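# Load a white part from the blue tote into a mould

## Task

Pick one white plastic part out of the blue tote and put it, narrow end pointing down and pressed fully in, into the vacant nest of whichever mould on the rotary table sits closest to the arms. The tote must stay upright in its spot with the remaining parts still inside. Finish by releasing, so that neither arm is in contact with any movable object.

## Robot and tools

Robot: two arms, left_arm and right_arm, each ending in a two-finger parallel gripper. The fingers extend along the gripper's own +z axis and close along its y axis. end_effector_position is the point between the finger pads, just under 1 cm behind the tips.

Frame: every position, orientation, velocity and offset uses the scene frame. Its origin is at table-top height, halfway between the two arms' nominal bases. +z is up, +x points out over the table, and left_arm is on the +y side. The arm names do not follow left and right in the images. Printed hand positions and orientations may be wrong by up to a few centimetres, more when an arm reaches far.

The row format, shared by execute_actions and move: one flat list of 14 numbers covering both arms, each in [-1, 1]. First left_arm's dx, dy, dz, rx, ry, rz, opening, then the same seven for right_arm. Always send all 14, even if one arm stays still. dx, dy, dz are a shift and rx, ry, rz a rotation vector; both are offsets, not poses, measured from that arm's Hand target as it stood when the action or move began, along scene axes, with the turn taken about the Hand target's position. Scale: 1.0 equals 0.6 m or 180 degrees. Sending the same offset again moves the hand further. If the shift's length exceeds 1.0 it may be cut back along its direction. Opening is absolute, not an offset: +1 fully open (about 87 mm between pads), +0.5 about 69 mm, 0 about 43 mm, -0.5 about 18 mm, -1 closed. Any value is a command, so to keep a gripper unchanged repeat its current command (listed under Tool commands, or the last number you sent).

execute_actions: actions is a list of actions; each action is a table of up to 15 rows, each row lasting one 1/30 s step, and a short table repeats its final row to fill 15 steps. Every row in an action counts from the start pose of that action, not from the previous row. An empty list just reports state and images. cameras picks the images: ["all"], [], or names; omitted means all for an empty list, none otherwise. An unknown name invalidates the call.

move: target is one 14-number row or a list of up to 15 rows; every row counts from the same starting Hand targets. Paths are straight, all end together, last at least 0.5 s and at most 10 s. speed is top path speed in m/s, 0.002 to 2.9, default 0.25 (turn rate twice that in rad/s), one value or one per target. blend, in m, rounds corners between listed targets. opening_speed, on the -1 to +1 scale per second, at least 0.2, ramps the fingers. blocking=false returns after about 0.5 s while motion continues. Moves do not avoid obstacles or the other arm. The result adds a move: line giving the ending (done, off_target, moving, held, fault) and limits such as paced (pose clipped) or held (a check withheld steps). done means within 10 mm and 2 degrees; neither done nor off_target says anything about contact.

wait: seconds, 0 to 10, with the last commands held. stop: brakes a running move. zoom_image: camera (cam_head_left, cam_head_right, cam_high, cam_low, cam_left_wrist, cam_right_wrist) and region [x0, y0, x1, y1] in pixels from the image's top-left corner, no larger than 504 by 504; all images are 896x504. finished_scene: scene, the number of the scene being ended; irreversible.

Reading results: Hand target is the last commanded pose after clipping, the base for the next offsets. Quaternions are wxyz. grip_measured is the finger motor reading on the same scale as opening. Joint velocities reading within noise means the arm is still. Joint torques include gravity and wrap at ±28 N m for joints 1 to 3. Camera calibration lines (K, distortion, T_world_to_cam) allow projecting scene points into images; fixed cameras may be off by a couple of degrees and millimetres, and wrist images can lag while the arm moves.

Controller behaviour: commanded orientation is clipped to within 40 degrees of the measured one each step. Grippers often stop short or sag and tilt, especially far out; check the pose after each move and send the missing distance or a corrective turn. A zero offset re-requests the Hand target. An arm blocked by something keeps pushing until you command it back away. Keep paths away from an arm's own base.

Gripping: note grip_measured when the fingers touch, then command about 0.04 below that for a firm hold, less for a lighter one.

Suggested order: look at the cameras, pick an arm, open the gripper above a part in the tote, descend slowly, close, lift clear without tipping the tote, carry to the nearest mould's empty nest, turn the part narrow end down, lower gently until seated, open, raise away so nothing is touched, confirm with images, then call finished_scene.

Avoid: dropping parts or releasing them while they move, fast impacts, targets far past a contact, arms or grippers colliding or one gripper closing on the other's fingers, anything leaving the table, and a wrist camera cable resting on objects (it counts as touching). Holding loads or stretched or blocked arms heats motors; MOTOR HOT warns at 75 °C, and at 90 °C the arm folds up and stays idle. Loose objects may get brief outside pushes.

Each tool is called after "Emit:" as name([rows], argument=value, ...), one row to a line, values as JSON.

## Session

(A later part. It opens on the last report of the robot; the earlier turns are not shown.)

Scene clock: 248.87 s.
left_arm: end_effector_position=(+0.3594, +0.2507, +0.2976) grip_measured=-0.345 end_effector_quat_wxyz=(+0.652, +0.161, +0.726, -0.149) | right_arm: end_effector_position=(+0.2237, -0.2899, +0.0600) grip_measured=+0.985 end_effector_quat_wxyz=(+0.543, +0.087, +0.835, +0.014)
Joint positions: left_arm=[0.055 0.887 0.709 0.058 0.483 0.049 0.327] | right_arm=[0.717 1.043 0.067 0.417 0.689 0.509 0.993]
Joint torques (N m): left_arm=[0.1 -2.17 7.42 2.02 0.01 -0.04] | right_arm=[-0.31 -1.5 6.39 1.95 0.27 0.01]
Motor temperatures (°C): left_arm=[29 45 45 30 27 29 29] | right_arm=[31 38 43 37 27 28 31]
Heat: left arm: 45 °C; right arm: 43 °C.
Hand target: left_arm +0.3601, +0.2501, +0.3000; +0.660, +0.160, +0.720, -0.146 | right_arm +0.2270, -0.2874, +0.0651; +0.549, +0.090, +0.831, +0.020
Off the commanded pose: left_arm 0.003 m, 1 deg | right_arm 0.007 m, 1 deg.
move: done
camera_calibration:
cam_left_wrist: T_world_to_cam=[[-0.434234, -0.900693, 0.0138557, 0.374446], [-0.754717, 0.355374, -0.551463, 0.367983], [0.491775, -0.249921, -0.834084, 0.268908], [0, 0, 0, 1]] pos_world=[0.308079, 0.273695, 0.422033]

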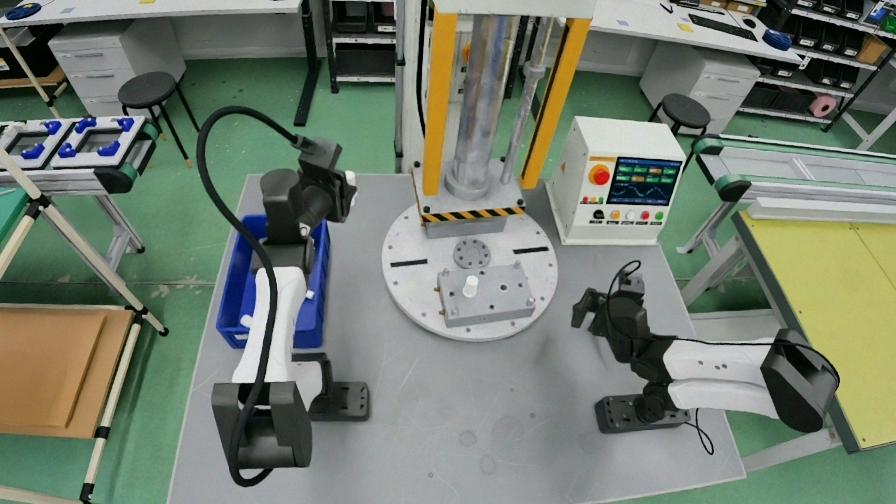

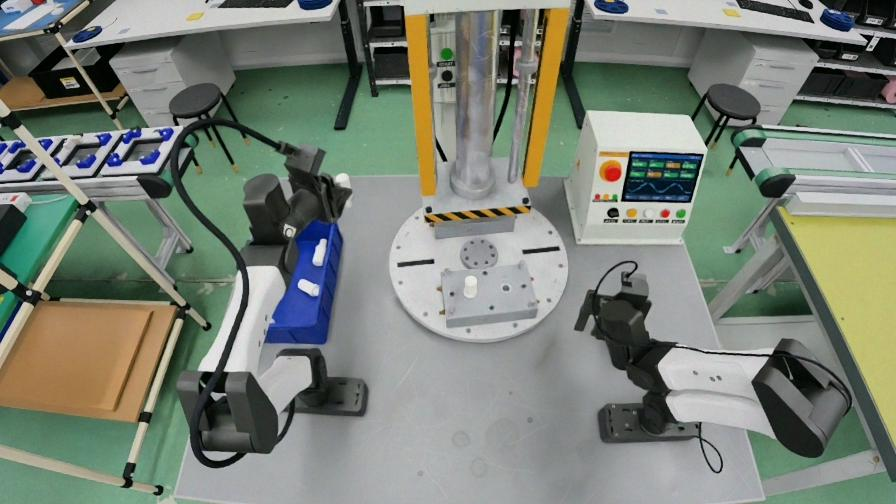

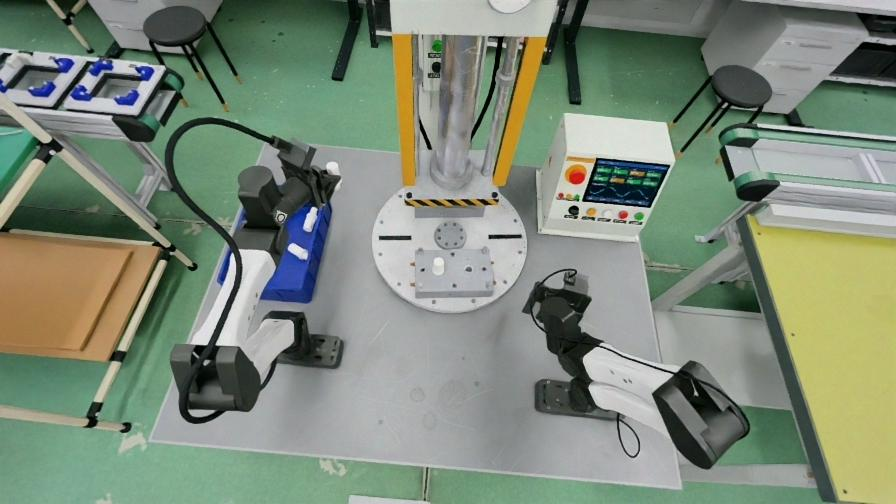

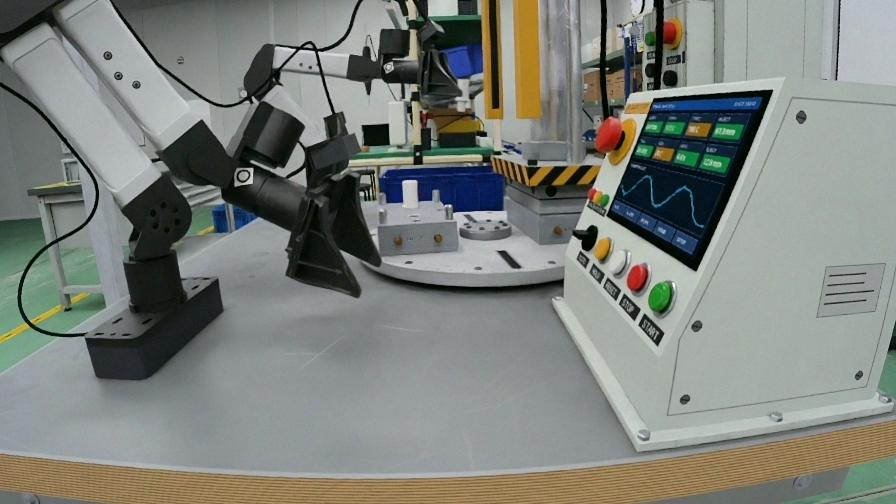

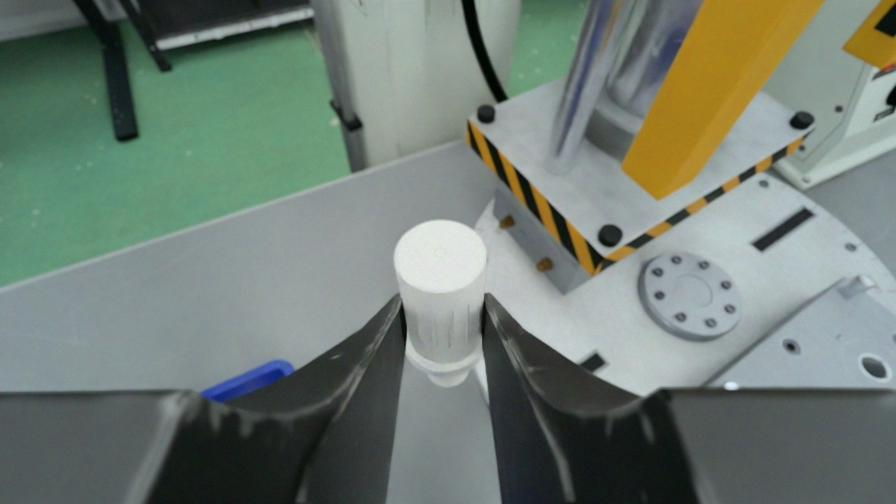

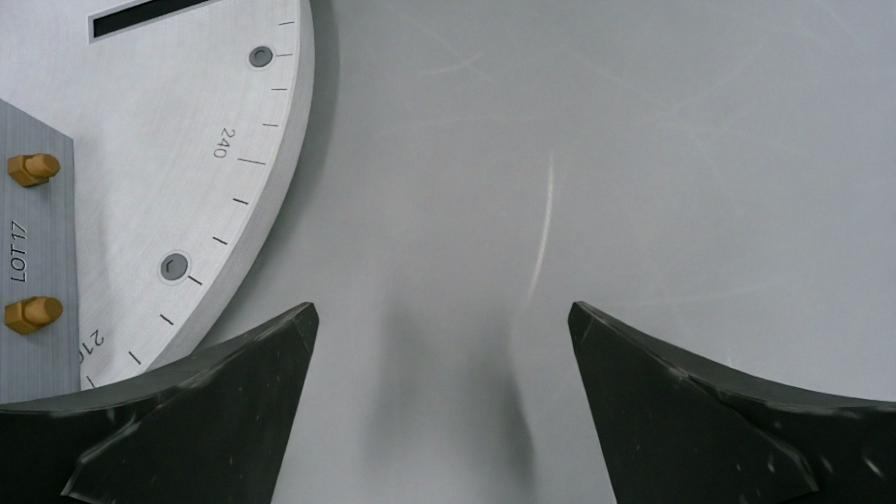

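Emit:
move(target=[-0.1585, -0.555, -0.117, 0,0,0,-0.7, 0,0,0,0,0,0,1], cameras=["all"], speed=0.3)

Emit:
zoom_image(camera="cam_low", region=[340, 80, 520, 270])

Emit:
zoom_image(camera="cam_head_right", region=[380, 200, 580, 342])

Emit:
zoom_image(camera="cam_left_wrist", region=[250, 100, 650, 500])

Scene clock: 262.67 s.
left_arm: end_effector_position=(+0.2624, -0.0760, +0.2213) grip_measured=-0.345 end_effector_quat_wxyz=(+0.652, +0.174, +0.725, -0.139) | right_arm: end_effector_position=(+0.2237, -0.2899, +0.0600) grip_measured=+0.985 end_effector_quat_wxyz=(+0.543, +0.087, +0.835, +0.014)
Joint positions: left_arm=[-1.31 1.619 0.906 0.541 -0.87 -0.107 0.327] | right_arm=[0.717 1.043 0.067 0.417 0.689 0.509 0.993]
Joint torques (N m): left_arm=[0.55 -5.18 10.55 1.89 -0.13 0] | right_arm=[-0.27 -1.43 6.37 1.93 0.27 0.02]
Heat: left arm: 45 °C; right arm: 43 °C.
Hand target: left_arm +0.2650, -0.0829, +0.2297; +0.660, +0.160, +0.720, -0.146 | right_arm +0.2270, -0.2874, +0.0651; +0.549, +0.090, +0.831, +0.020
Off the commanded pose: left_arm 0.011 m, 2 deg | right_arm 0.007 m, 1 deg.
move: off_target (left_arm)
camera_calibration:
cam_left_wrist: T_world_to_cam=[[-0.439407, -0.898098, -0.0184734, 0.0477993], [-0.747361, 0.376912, -0.547165, 0.36753], [0.49837, -0.226622, -0.836821, 0.172108], [0, 0, 0, 1]] pos_world=[0.209907, -0.0565945, 0.346006]

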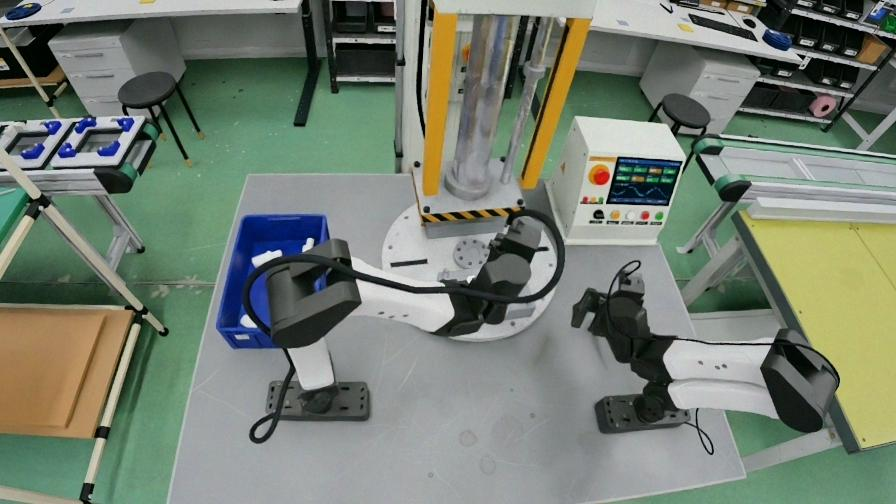

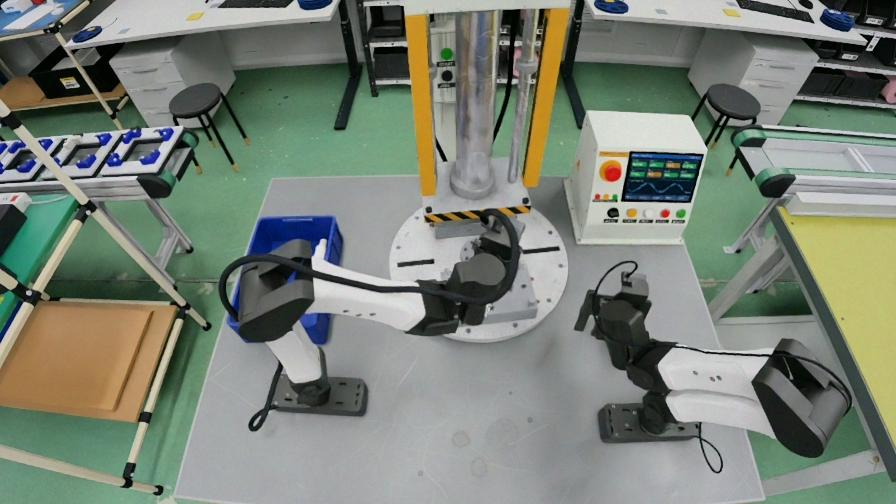

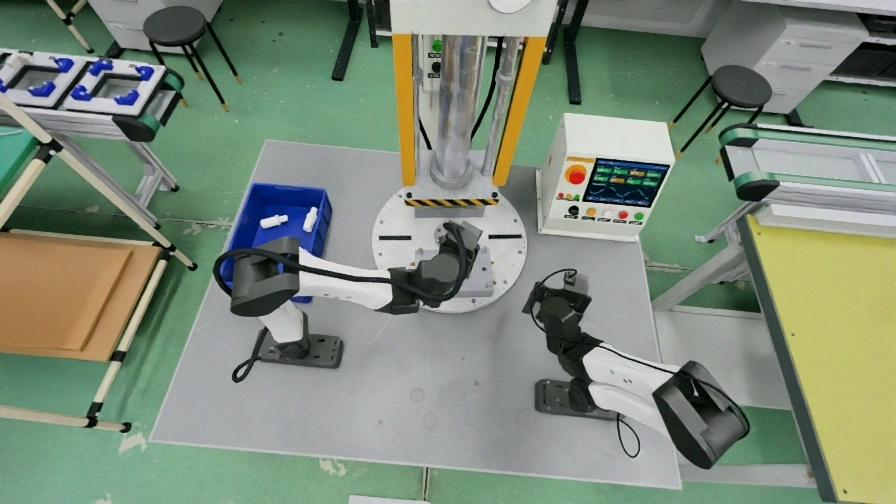

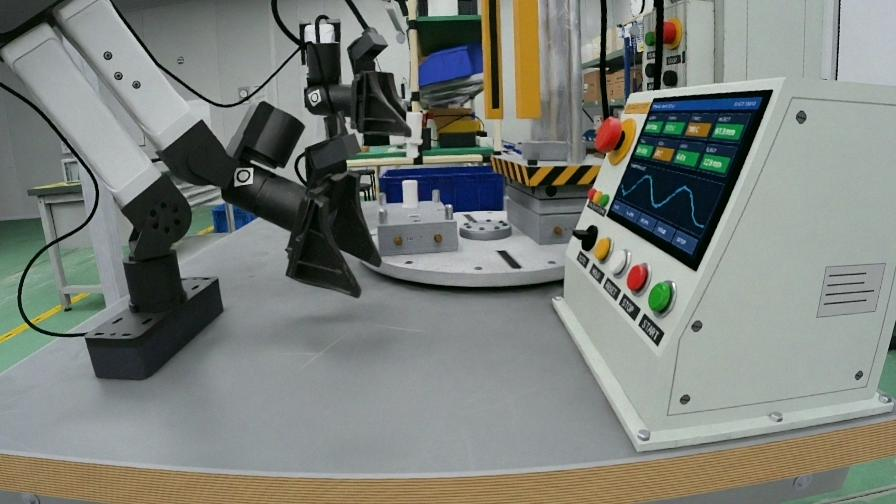

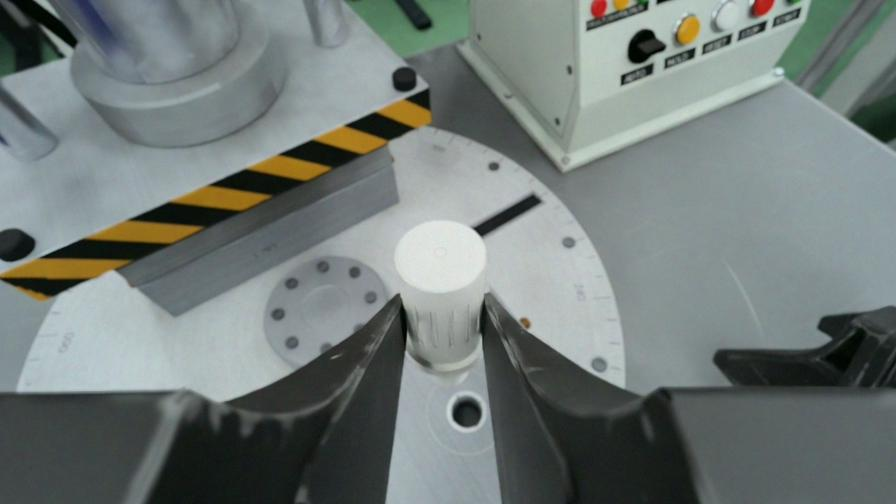

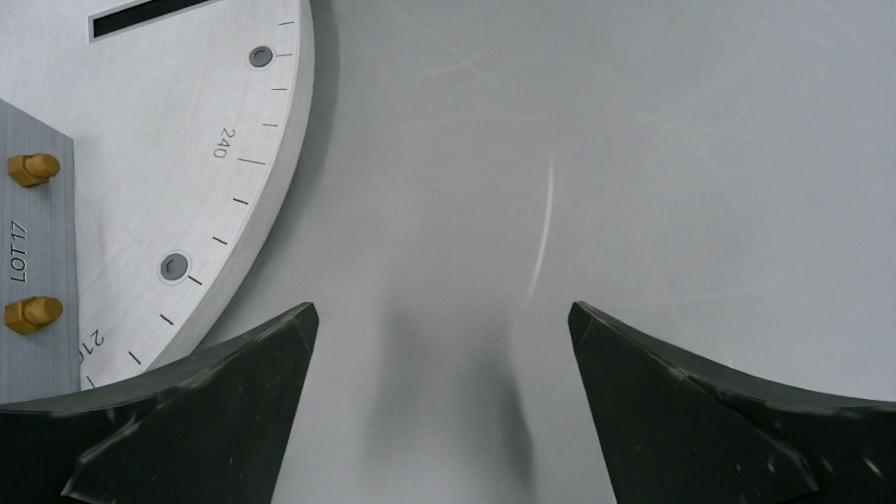

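Scaled by 2.653 from the camera's 896x504 image, which has a finer 1280x720 frame.

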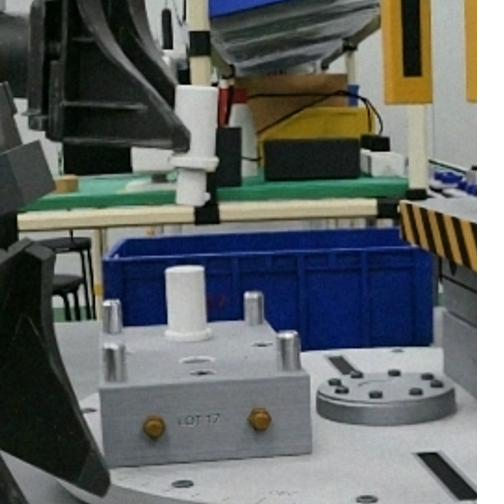

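Scaled by 2.520 from the camera's 896x504 image, which has a finer 1280x720 frame.

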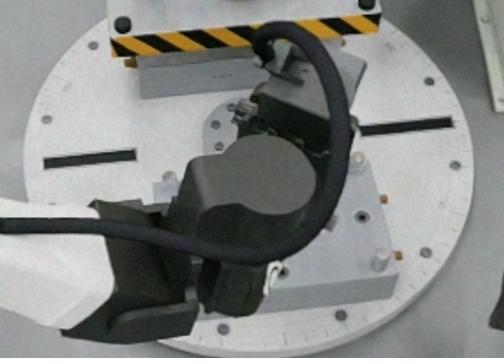

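Scaled by 1.260 from the camera's 896x504 image, which has a finer 1280x720 frame.

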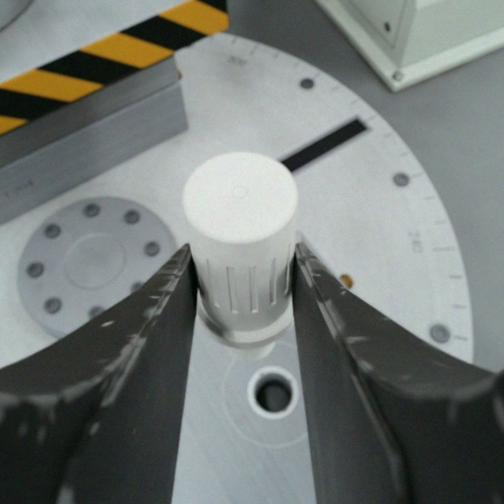

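Emit:
zoom_image(camera="cam_low", region=[330, 60, 440, 170])

Scaled by 4.582 from the camera's 896x504 image, which has a finer 1280x720 frame.

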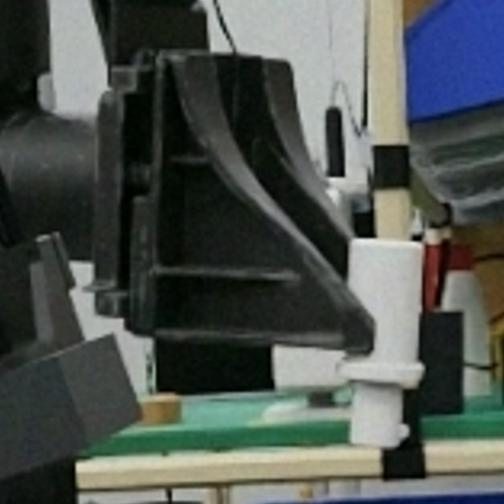

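Emit:
move(target=[0.003, -0.008, -0.127, -0.0172,-0.0194,0,-0.7, 0,0,0,0,0,0,1], cameras=["all"], speed=0.12)

Emit:
zoom_image(camera="cam_low", region=[330, 110, 480, 260])

Emit:
zoom_image(camera="cam_left_wrist", region=[300, 180, 600, 480])

Scene clock: 302.90 s.
left_arm: end_effector_position=(+0.2686, -0.0875, +0.1591) grip_measured=-0.345 end_effector_quat_wxyz=(+0.684, +0.147, +0.697, -0.161) | right_arm: end_effector_position=(+0.2237, -0.2899, +0.0600) grip_measured=+0.985 end_effector_quat_wxyz=(+0.543, +0.087, +0.835, +0.014)
Joint positions: left_arm=[-1.31 1.885 0.778 1.086 -0.883 -0.039 0.327] | right_arm=[0.717 1.043 0.067 0.417 0.689 0.509 0.993]
Joint torques (N m): left_arm=[0.18 -5.82 5.55 1.95 -0.02 0.06] | right_arm=[-0.39 -1.47 6.32 1.92 0.27 0.02]
Motor temperatures (°C): left_arm=[29 40 47 34 27 29 29] | right_arm=[30 38 44 38 27 28 31]
Heat: left arm: 47 °C; right arm: 44 °C.
Hand target: left_arm +0.2668, -0.0877, +0.1537; +0.686, +0.146, +0.695, -0.160 | right_arm +0.2270, -0.2874, +0.0651; +0.549, +0.090, +0.831, +0.020
Off the commanded pose: left_arm 0.006 m, 0 deg | right_arm 0.007 m, 1 deg.
move: done
camera_calibration:
cam_left_wrist: T_world_to_cam=[[-0.432187, -0.901306, 0.0293405, 0.0291936], [-0.710887, 0.3205, -0.626034, 0.340304], [0.554845, -0.291422, -0.779243, 0.0842455], [0, 0, 0, 1]] pos_world=[0.207792, -0.058204, 0.277833]

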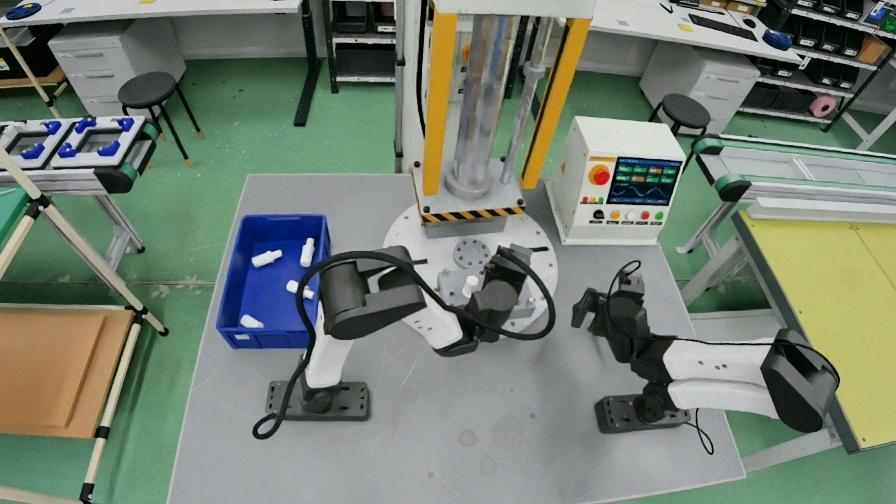

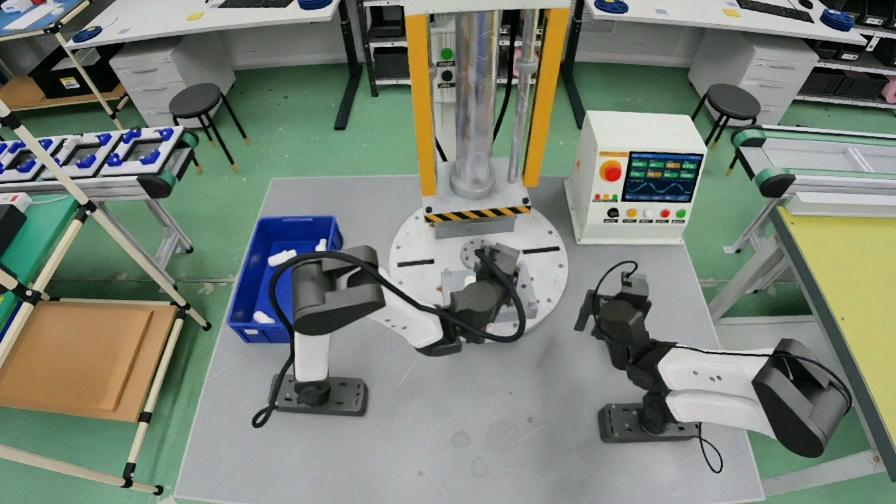

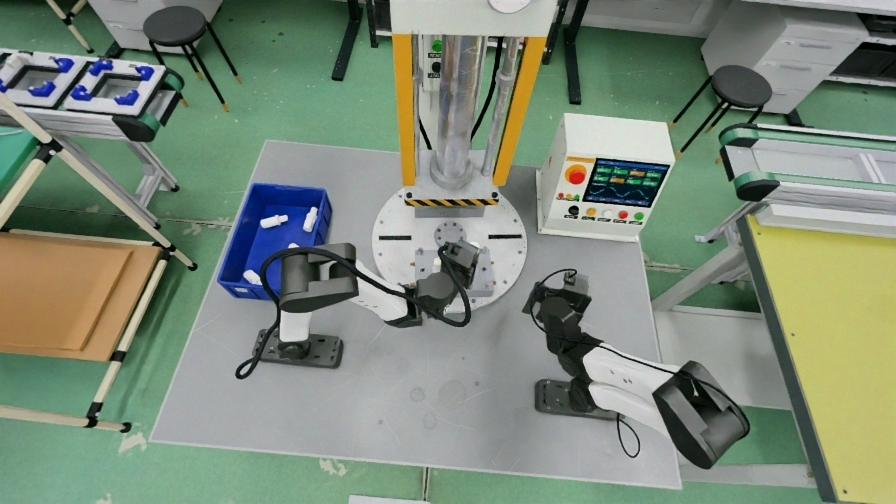

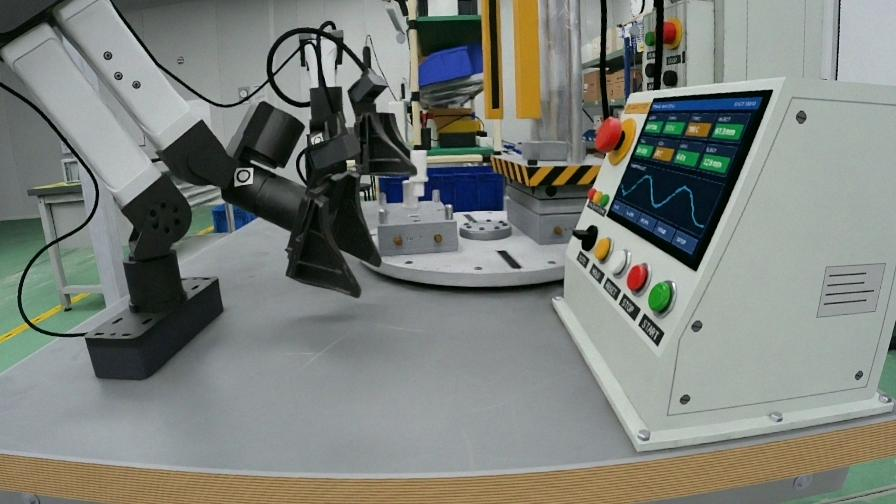

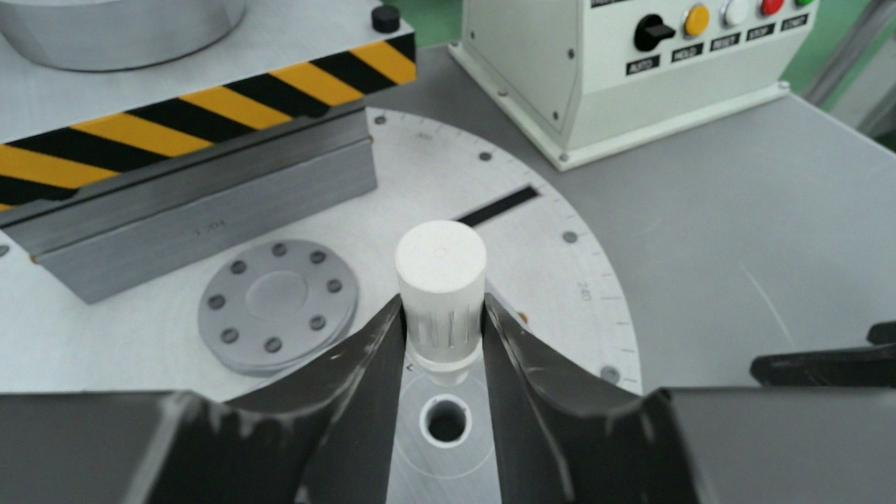

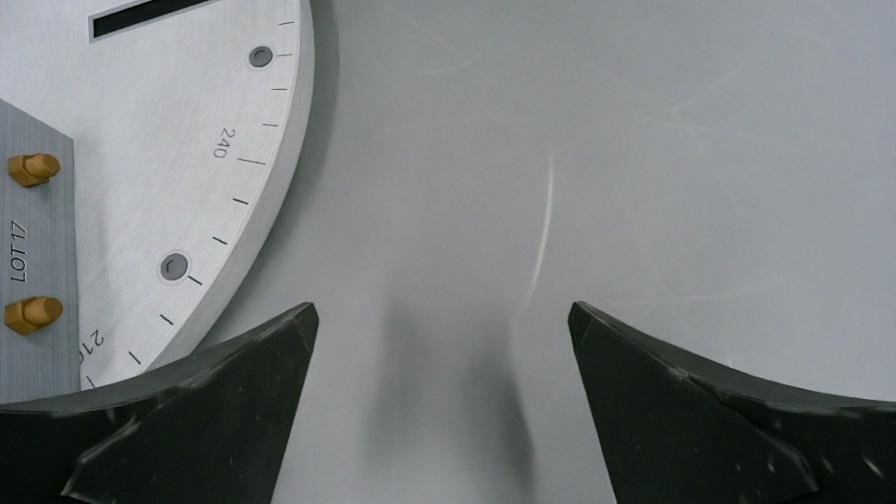

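Scaled by 3.360 from the camera's 896x504 image, which has a finer 1280x720 frame.

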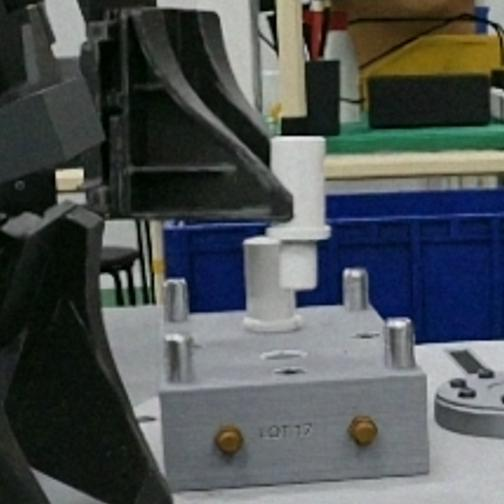

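Scaled by 1.680 from the camera's 896x504 image, which has a finer 1280x720 frame.

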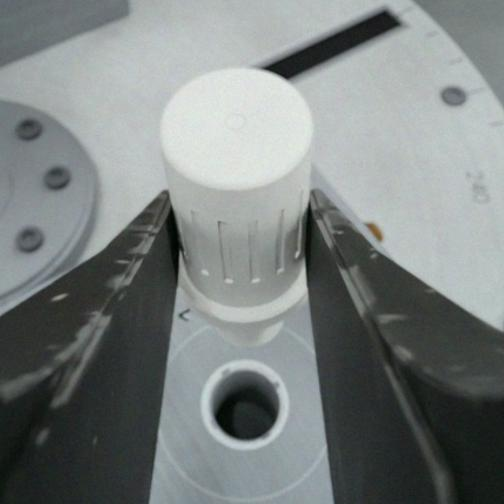

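Emit:
move(target=[-0.0122, -0.003, -0.036, 0.0126,-0.0059,0,-0.7, 0,0,0,0,0,0,1], cameras=["cam_low","cam_left_wrist"], speed=0.1)

Emit:
zoom_image(camera="cam_low", region=[360, 140, 460, 240])

Emit:
zoom_image(camera="cam_left_wrist", region=[300, 180, 600, 480])

Scene clock: 348.80 s.
left_arm: end_effector_position=(+0.2614, -0.0897, +0.1347) grip_measured=-0.345 end_effector_quat_wxyz=(+0.685, +0.167, +0.695, -0.142) | right_arm: end_effector_position=(+0.2237, -0.2899, +0.0600) grip_measured=+0.985 end_effector_quat_wxyz=(+0.543, +0.087, +0.835, +0.014)
Joint positions: left_arm=[-1.336 1.97 0.77 1.165 -0.909 0.004 0.327] | right_arm=[0.717 1.043 0.067 0.417 0.689 0.509 0.993]
Joint torques (N m): left_arm=[0.18 -6.3 5 2.06 -0.01 0.02] | right_arm=[-0.29 -1.31 6.32 1.95 0.31 -0.01]
Heat: left arm: 43 °C; right arm: 44 °C.
Hand target: left_arm +0.2596, -0.0895, +0.1321; +0.689, +0.161, +0.692, -0.145 | right_arm +0.2270, -0.2874, +0.0651; +0.549, +0.090, +0.831, +0.020
Off the commanded pose: left_arm 0.003 m, 1 deg | right_arm 0.007 m, 1 deg.
move: done
camera_calibration:
cam_left_wrist: T_world_to_cam=[[-0.432676, -0.901207, -0.024855, 0.0323661], [-0.700848, 0.353568, -0.619517, 0.320033], [0.567101, -0.25063, -0.78459, 0.0697366], [0, 0, 0, 1]] pos_world=[0.198751, -0.0665068, 0.253785]
Images, in order (width x height): cam_low 896x504, cam_left_wrist 896x504.

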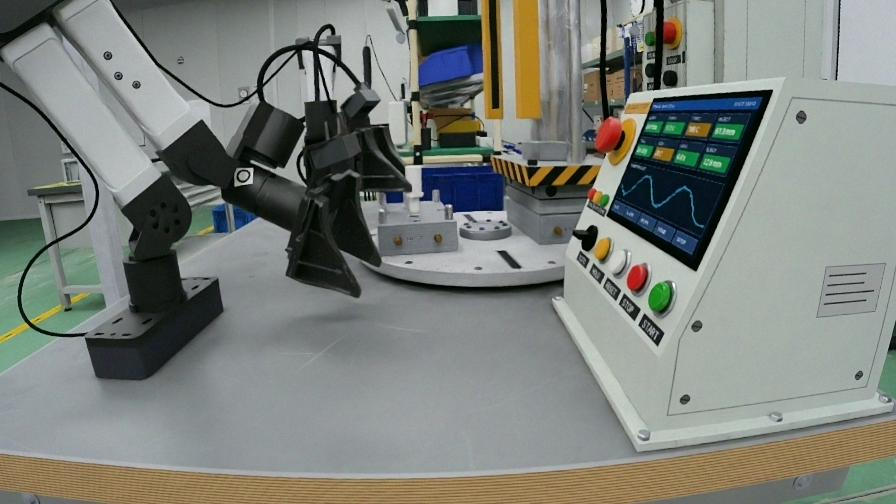

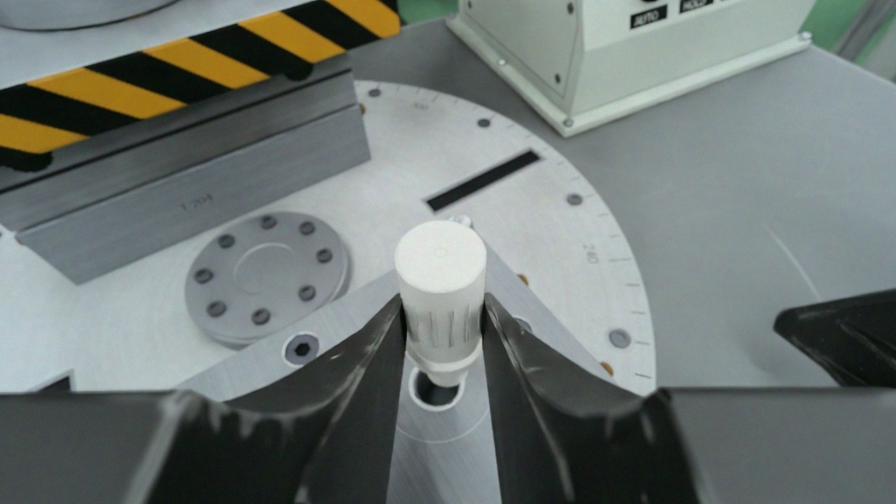

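Scaled by 5.040 from the camera's 896x504 image, which has a finer 1280x720 frame.

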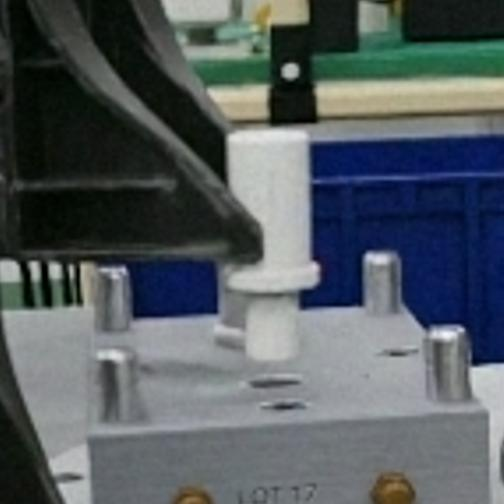

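Scaled by 1.680 from the camera's 896x504 image, which has a finer 1280x720 frame.

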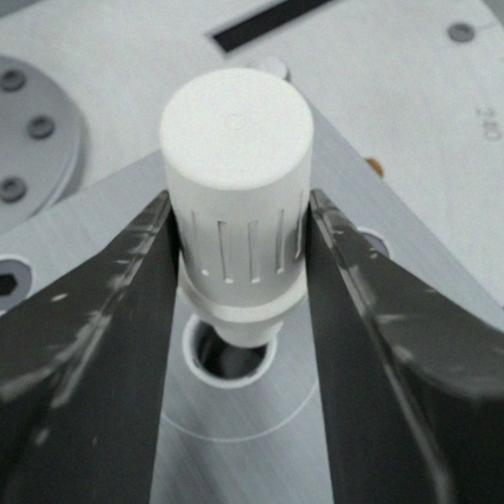

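Emit:
move(target=[0.004, 0.0085, 0, 0,0,0,-0.7, 0,0,0,0,0,0,1], cameras=["cam_low","cam_left_wrist"], speed=0.1)

Emit:
zoom_image(camera="cam_low", region=[360, 140, 460, 240])

Emit:
zoom_image(camera="cam_left_wrist", region=[300, 180, 600, 480])

Scene clock: 363.97 s.
left_arm: end_effector_position=(+0.2605, -0.0853, +0.1299) grip_measured=-0.345 end_effector_quat_wxyz=(+0.683, +0.171, +0.697, -0.137) | right_arm: end_effector_position=(+0.2237, -0.2899, +0.0600) grip_measured=+0.985 end_effector_quat_wxyz=(+0.543, +0.087, +0.835, +0.014)
Joint positions: left_arm=[-1.336 1.97 0.752 1.17 -0.909 0.005 0.327] | right_arm=[0.717 1.043 0.067 0.417 0.689 0.509 0.993]
Joint torques (N m): left_arm=[1.01 -7.04 4.77 2.1 0.08 0.04] | right_arm=[-0.31 -1.39 6.23 1.93 0.27 0.02]
Heat: left arm: 43 °C; right arm: 44 °C.
Hand target: left_arm +0.2620, -0.0844, +0.1321; +0.689, +0.161, +0.692, -0.145 | right_arm +0.2270, -0.2874, +0.0651; +0.549, +0.090, +0.831, +0.020
Off the commanded pose: left_arm 0.003 m, 2 deg | right_arm 0.007 m, 1 deg.
move: done
camera_calibration:
cam_left_wrist: T_world_to_cam=[[-0.432327, -0.901014, -0.0355943, 0.0370577], [-0.702369, 0.361242, -0.613337, 0.315189], [0.565483, -0.240162, -0.789019, 0.0695983], [0, 0, 0, 1]] pos_world=[0.198043, -0.0637553, 0.249551]
Images, in order (width x height): cam_low 896x504, cam_left_wrist 896x504.

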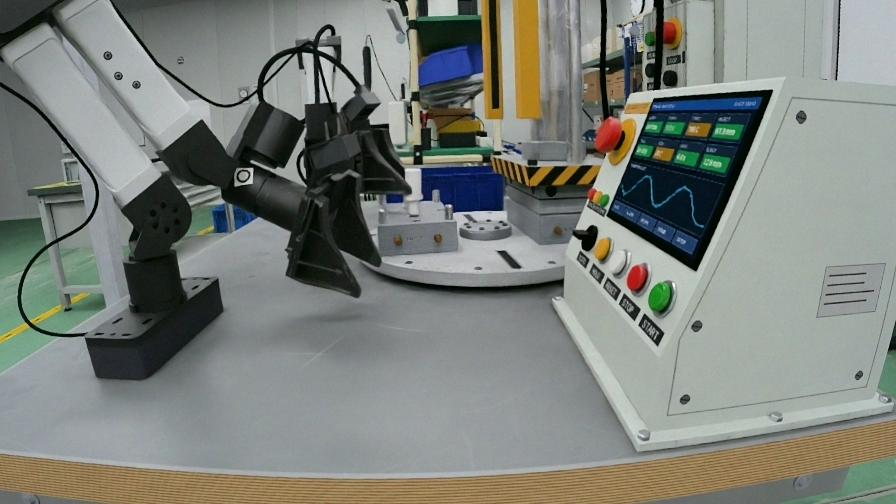

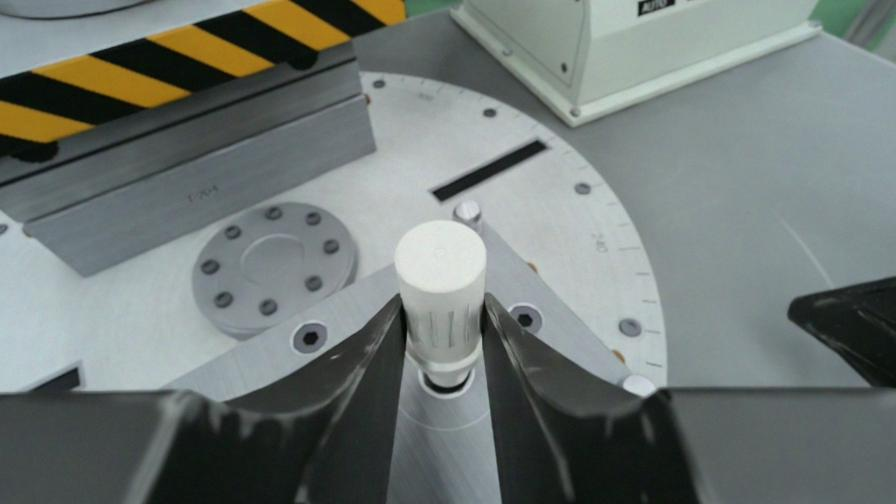

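Scaled by 5.040 from the camera's 896x504 image, which has a finer 1280x720 frame.

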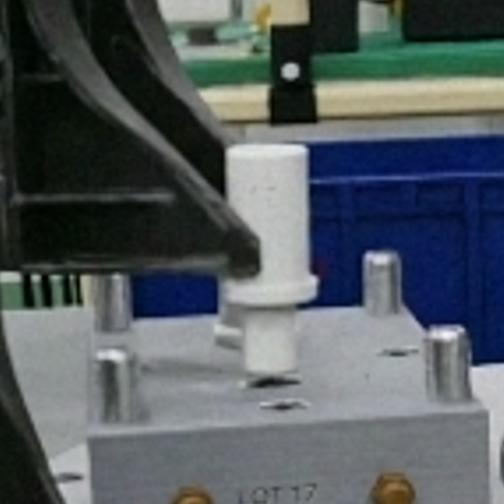

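Scaled by 1.680 from the camera's 896x504 image, which has a finer 1280x720 frame.

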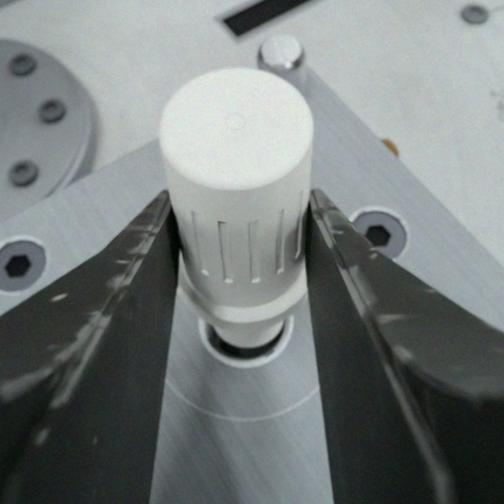

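Emit:
move(target=[0, 0.001, -0.022, 0,0,0,-0.7, 0,0,0,0,0,0,1], cameras=["cam_low","cam_left_wrist"], speed=0.05)

Emit:
zoom_image(camera="cam_low", region=[360, 140, 460, 240])

Emit:
zoom_image(camera="cam_left_wrist", region=[300, 180, 600, 480])

Scene clock: 393.97 s.
left_arm: end_effector_position=(+0.2604, -0.0850, +0.1203) grip_measured=-0.345 end_effector_quat_wxyz=(+0.683, +0.171, +0.696, -0.138) | right_arm: end_effector_position=(+0.2237, -0.2899, +0.0600) grip_measured=+0.985 end_effector_quat_wxyz=(+0.543, +0.087, +0.835, +0.014)
Joint positions: left_arm=[-1.336 2.007 0.745 1.217 -0.909 0.006 0.327] | right_arm=[0.717 1.043 0.067 0.417 0.689 0.509 0.993]
Joint torques (N m): left_arm=[1.02 -6.24 4.41 2.2 0.09 0] | right_arm=[-0.39 -1.42 6.34 1.94 0.27 0]
Heat: left arm: 43 °C; right arm: 44 °C.
Hand target: left_arm +0.2620, -0.0838, +0.1188; +0.689, +0.161, +0.692, -0.145 | right_arm +0.2270, -0.2874, +0.0651; +0.549, +0.090, +0.831, +0.020
Off the commanded pose: left_arm 0.002 m, 2 deg | right_arm 0.007 m, 1 deg.
move: done
camera_calibration:
cam_left_wrist: T_world_to_cam=[[-0.432356, -0.90103, -0.0348312, 0.0369348], [-0.701876, 0.36054, -0.614313, 0.309027], [0.566073, -0.241155, -0.788293, 0.0616905], [0, 0, 0, 1]] pos_world=[0.197946, -0.0632602, 0.239756]
Images, in order (width x height): cam_low 896x504, cam_left_wrist 896x504.

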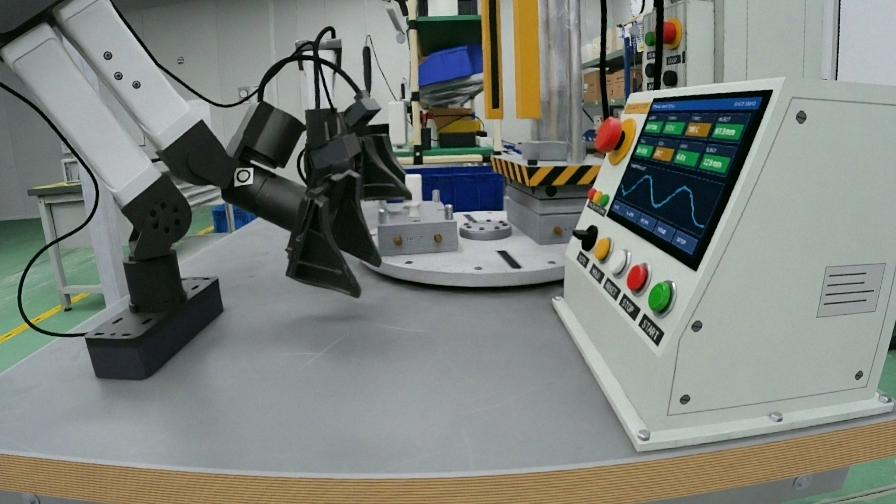

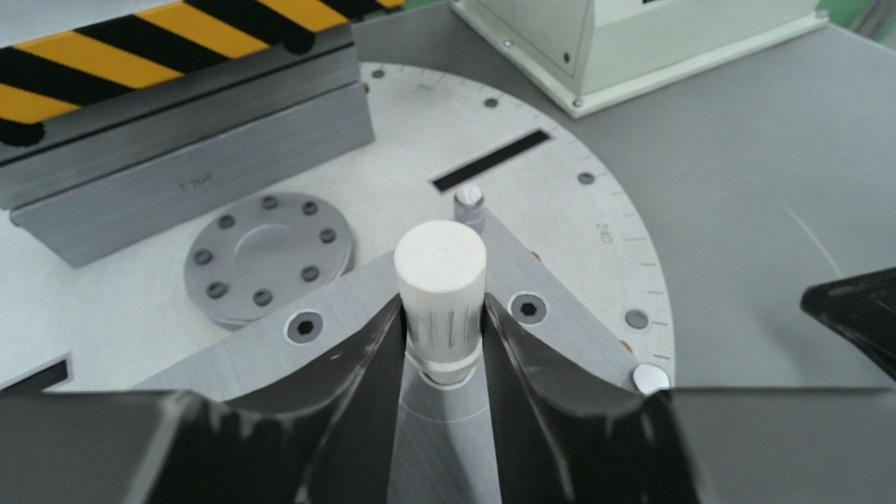

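Scaled by 5.040 from the camera's 896x504 image, which has a finer 1280x720 frame.

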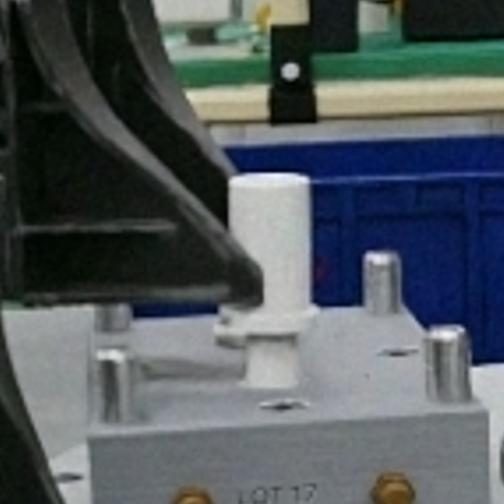

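Scaled by 1.680 from the camera's 896x504 image, which has a finer 1280x720 frame.

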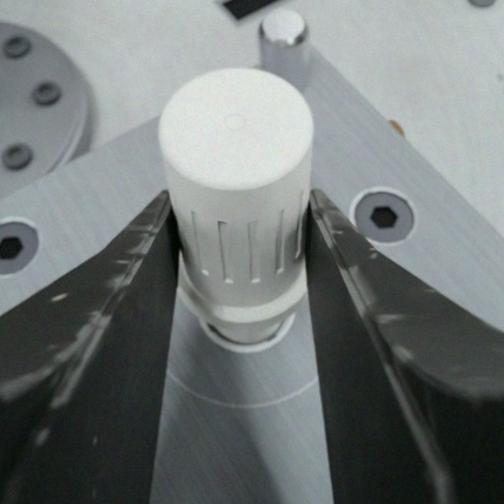

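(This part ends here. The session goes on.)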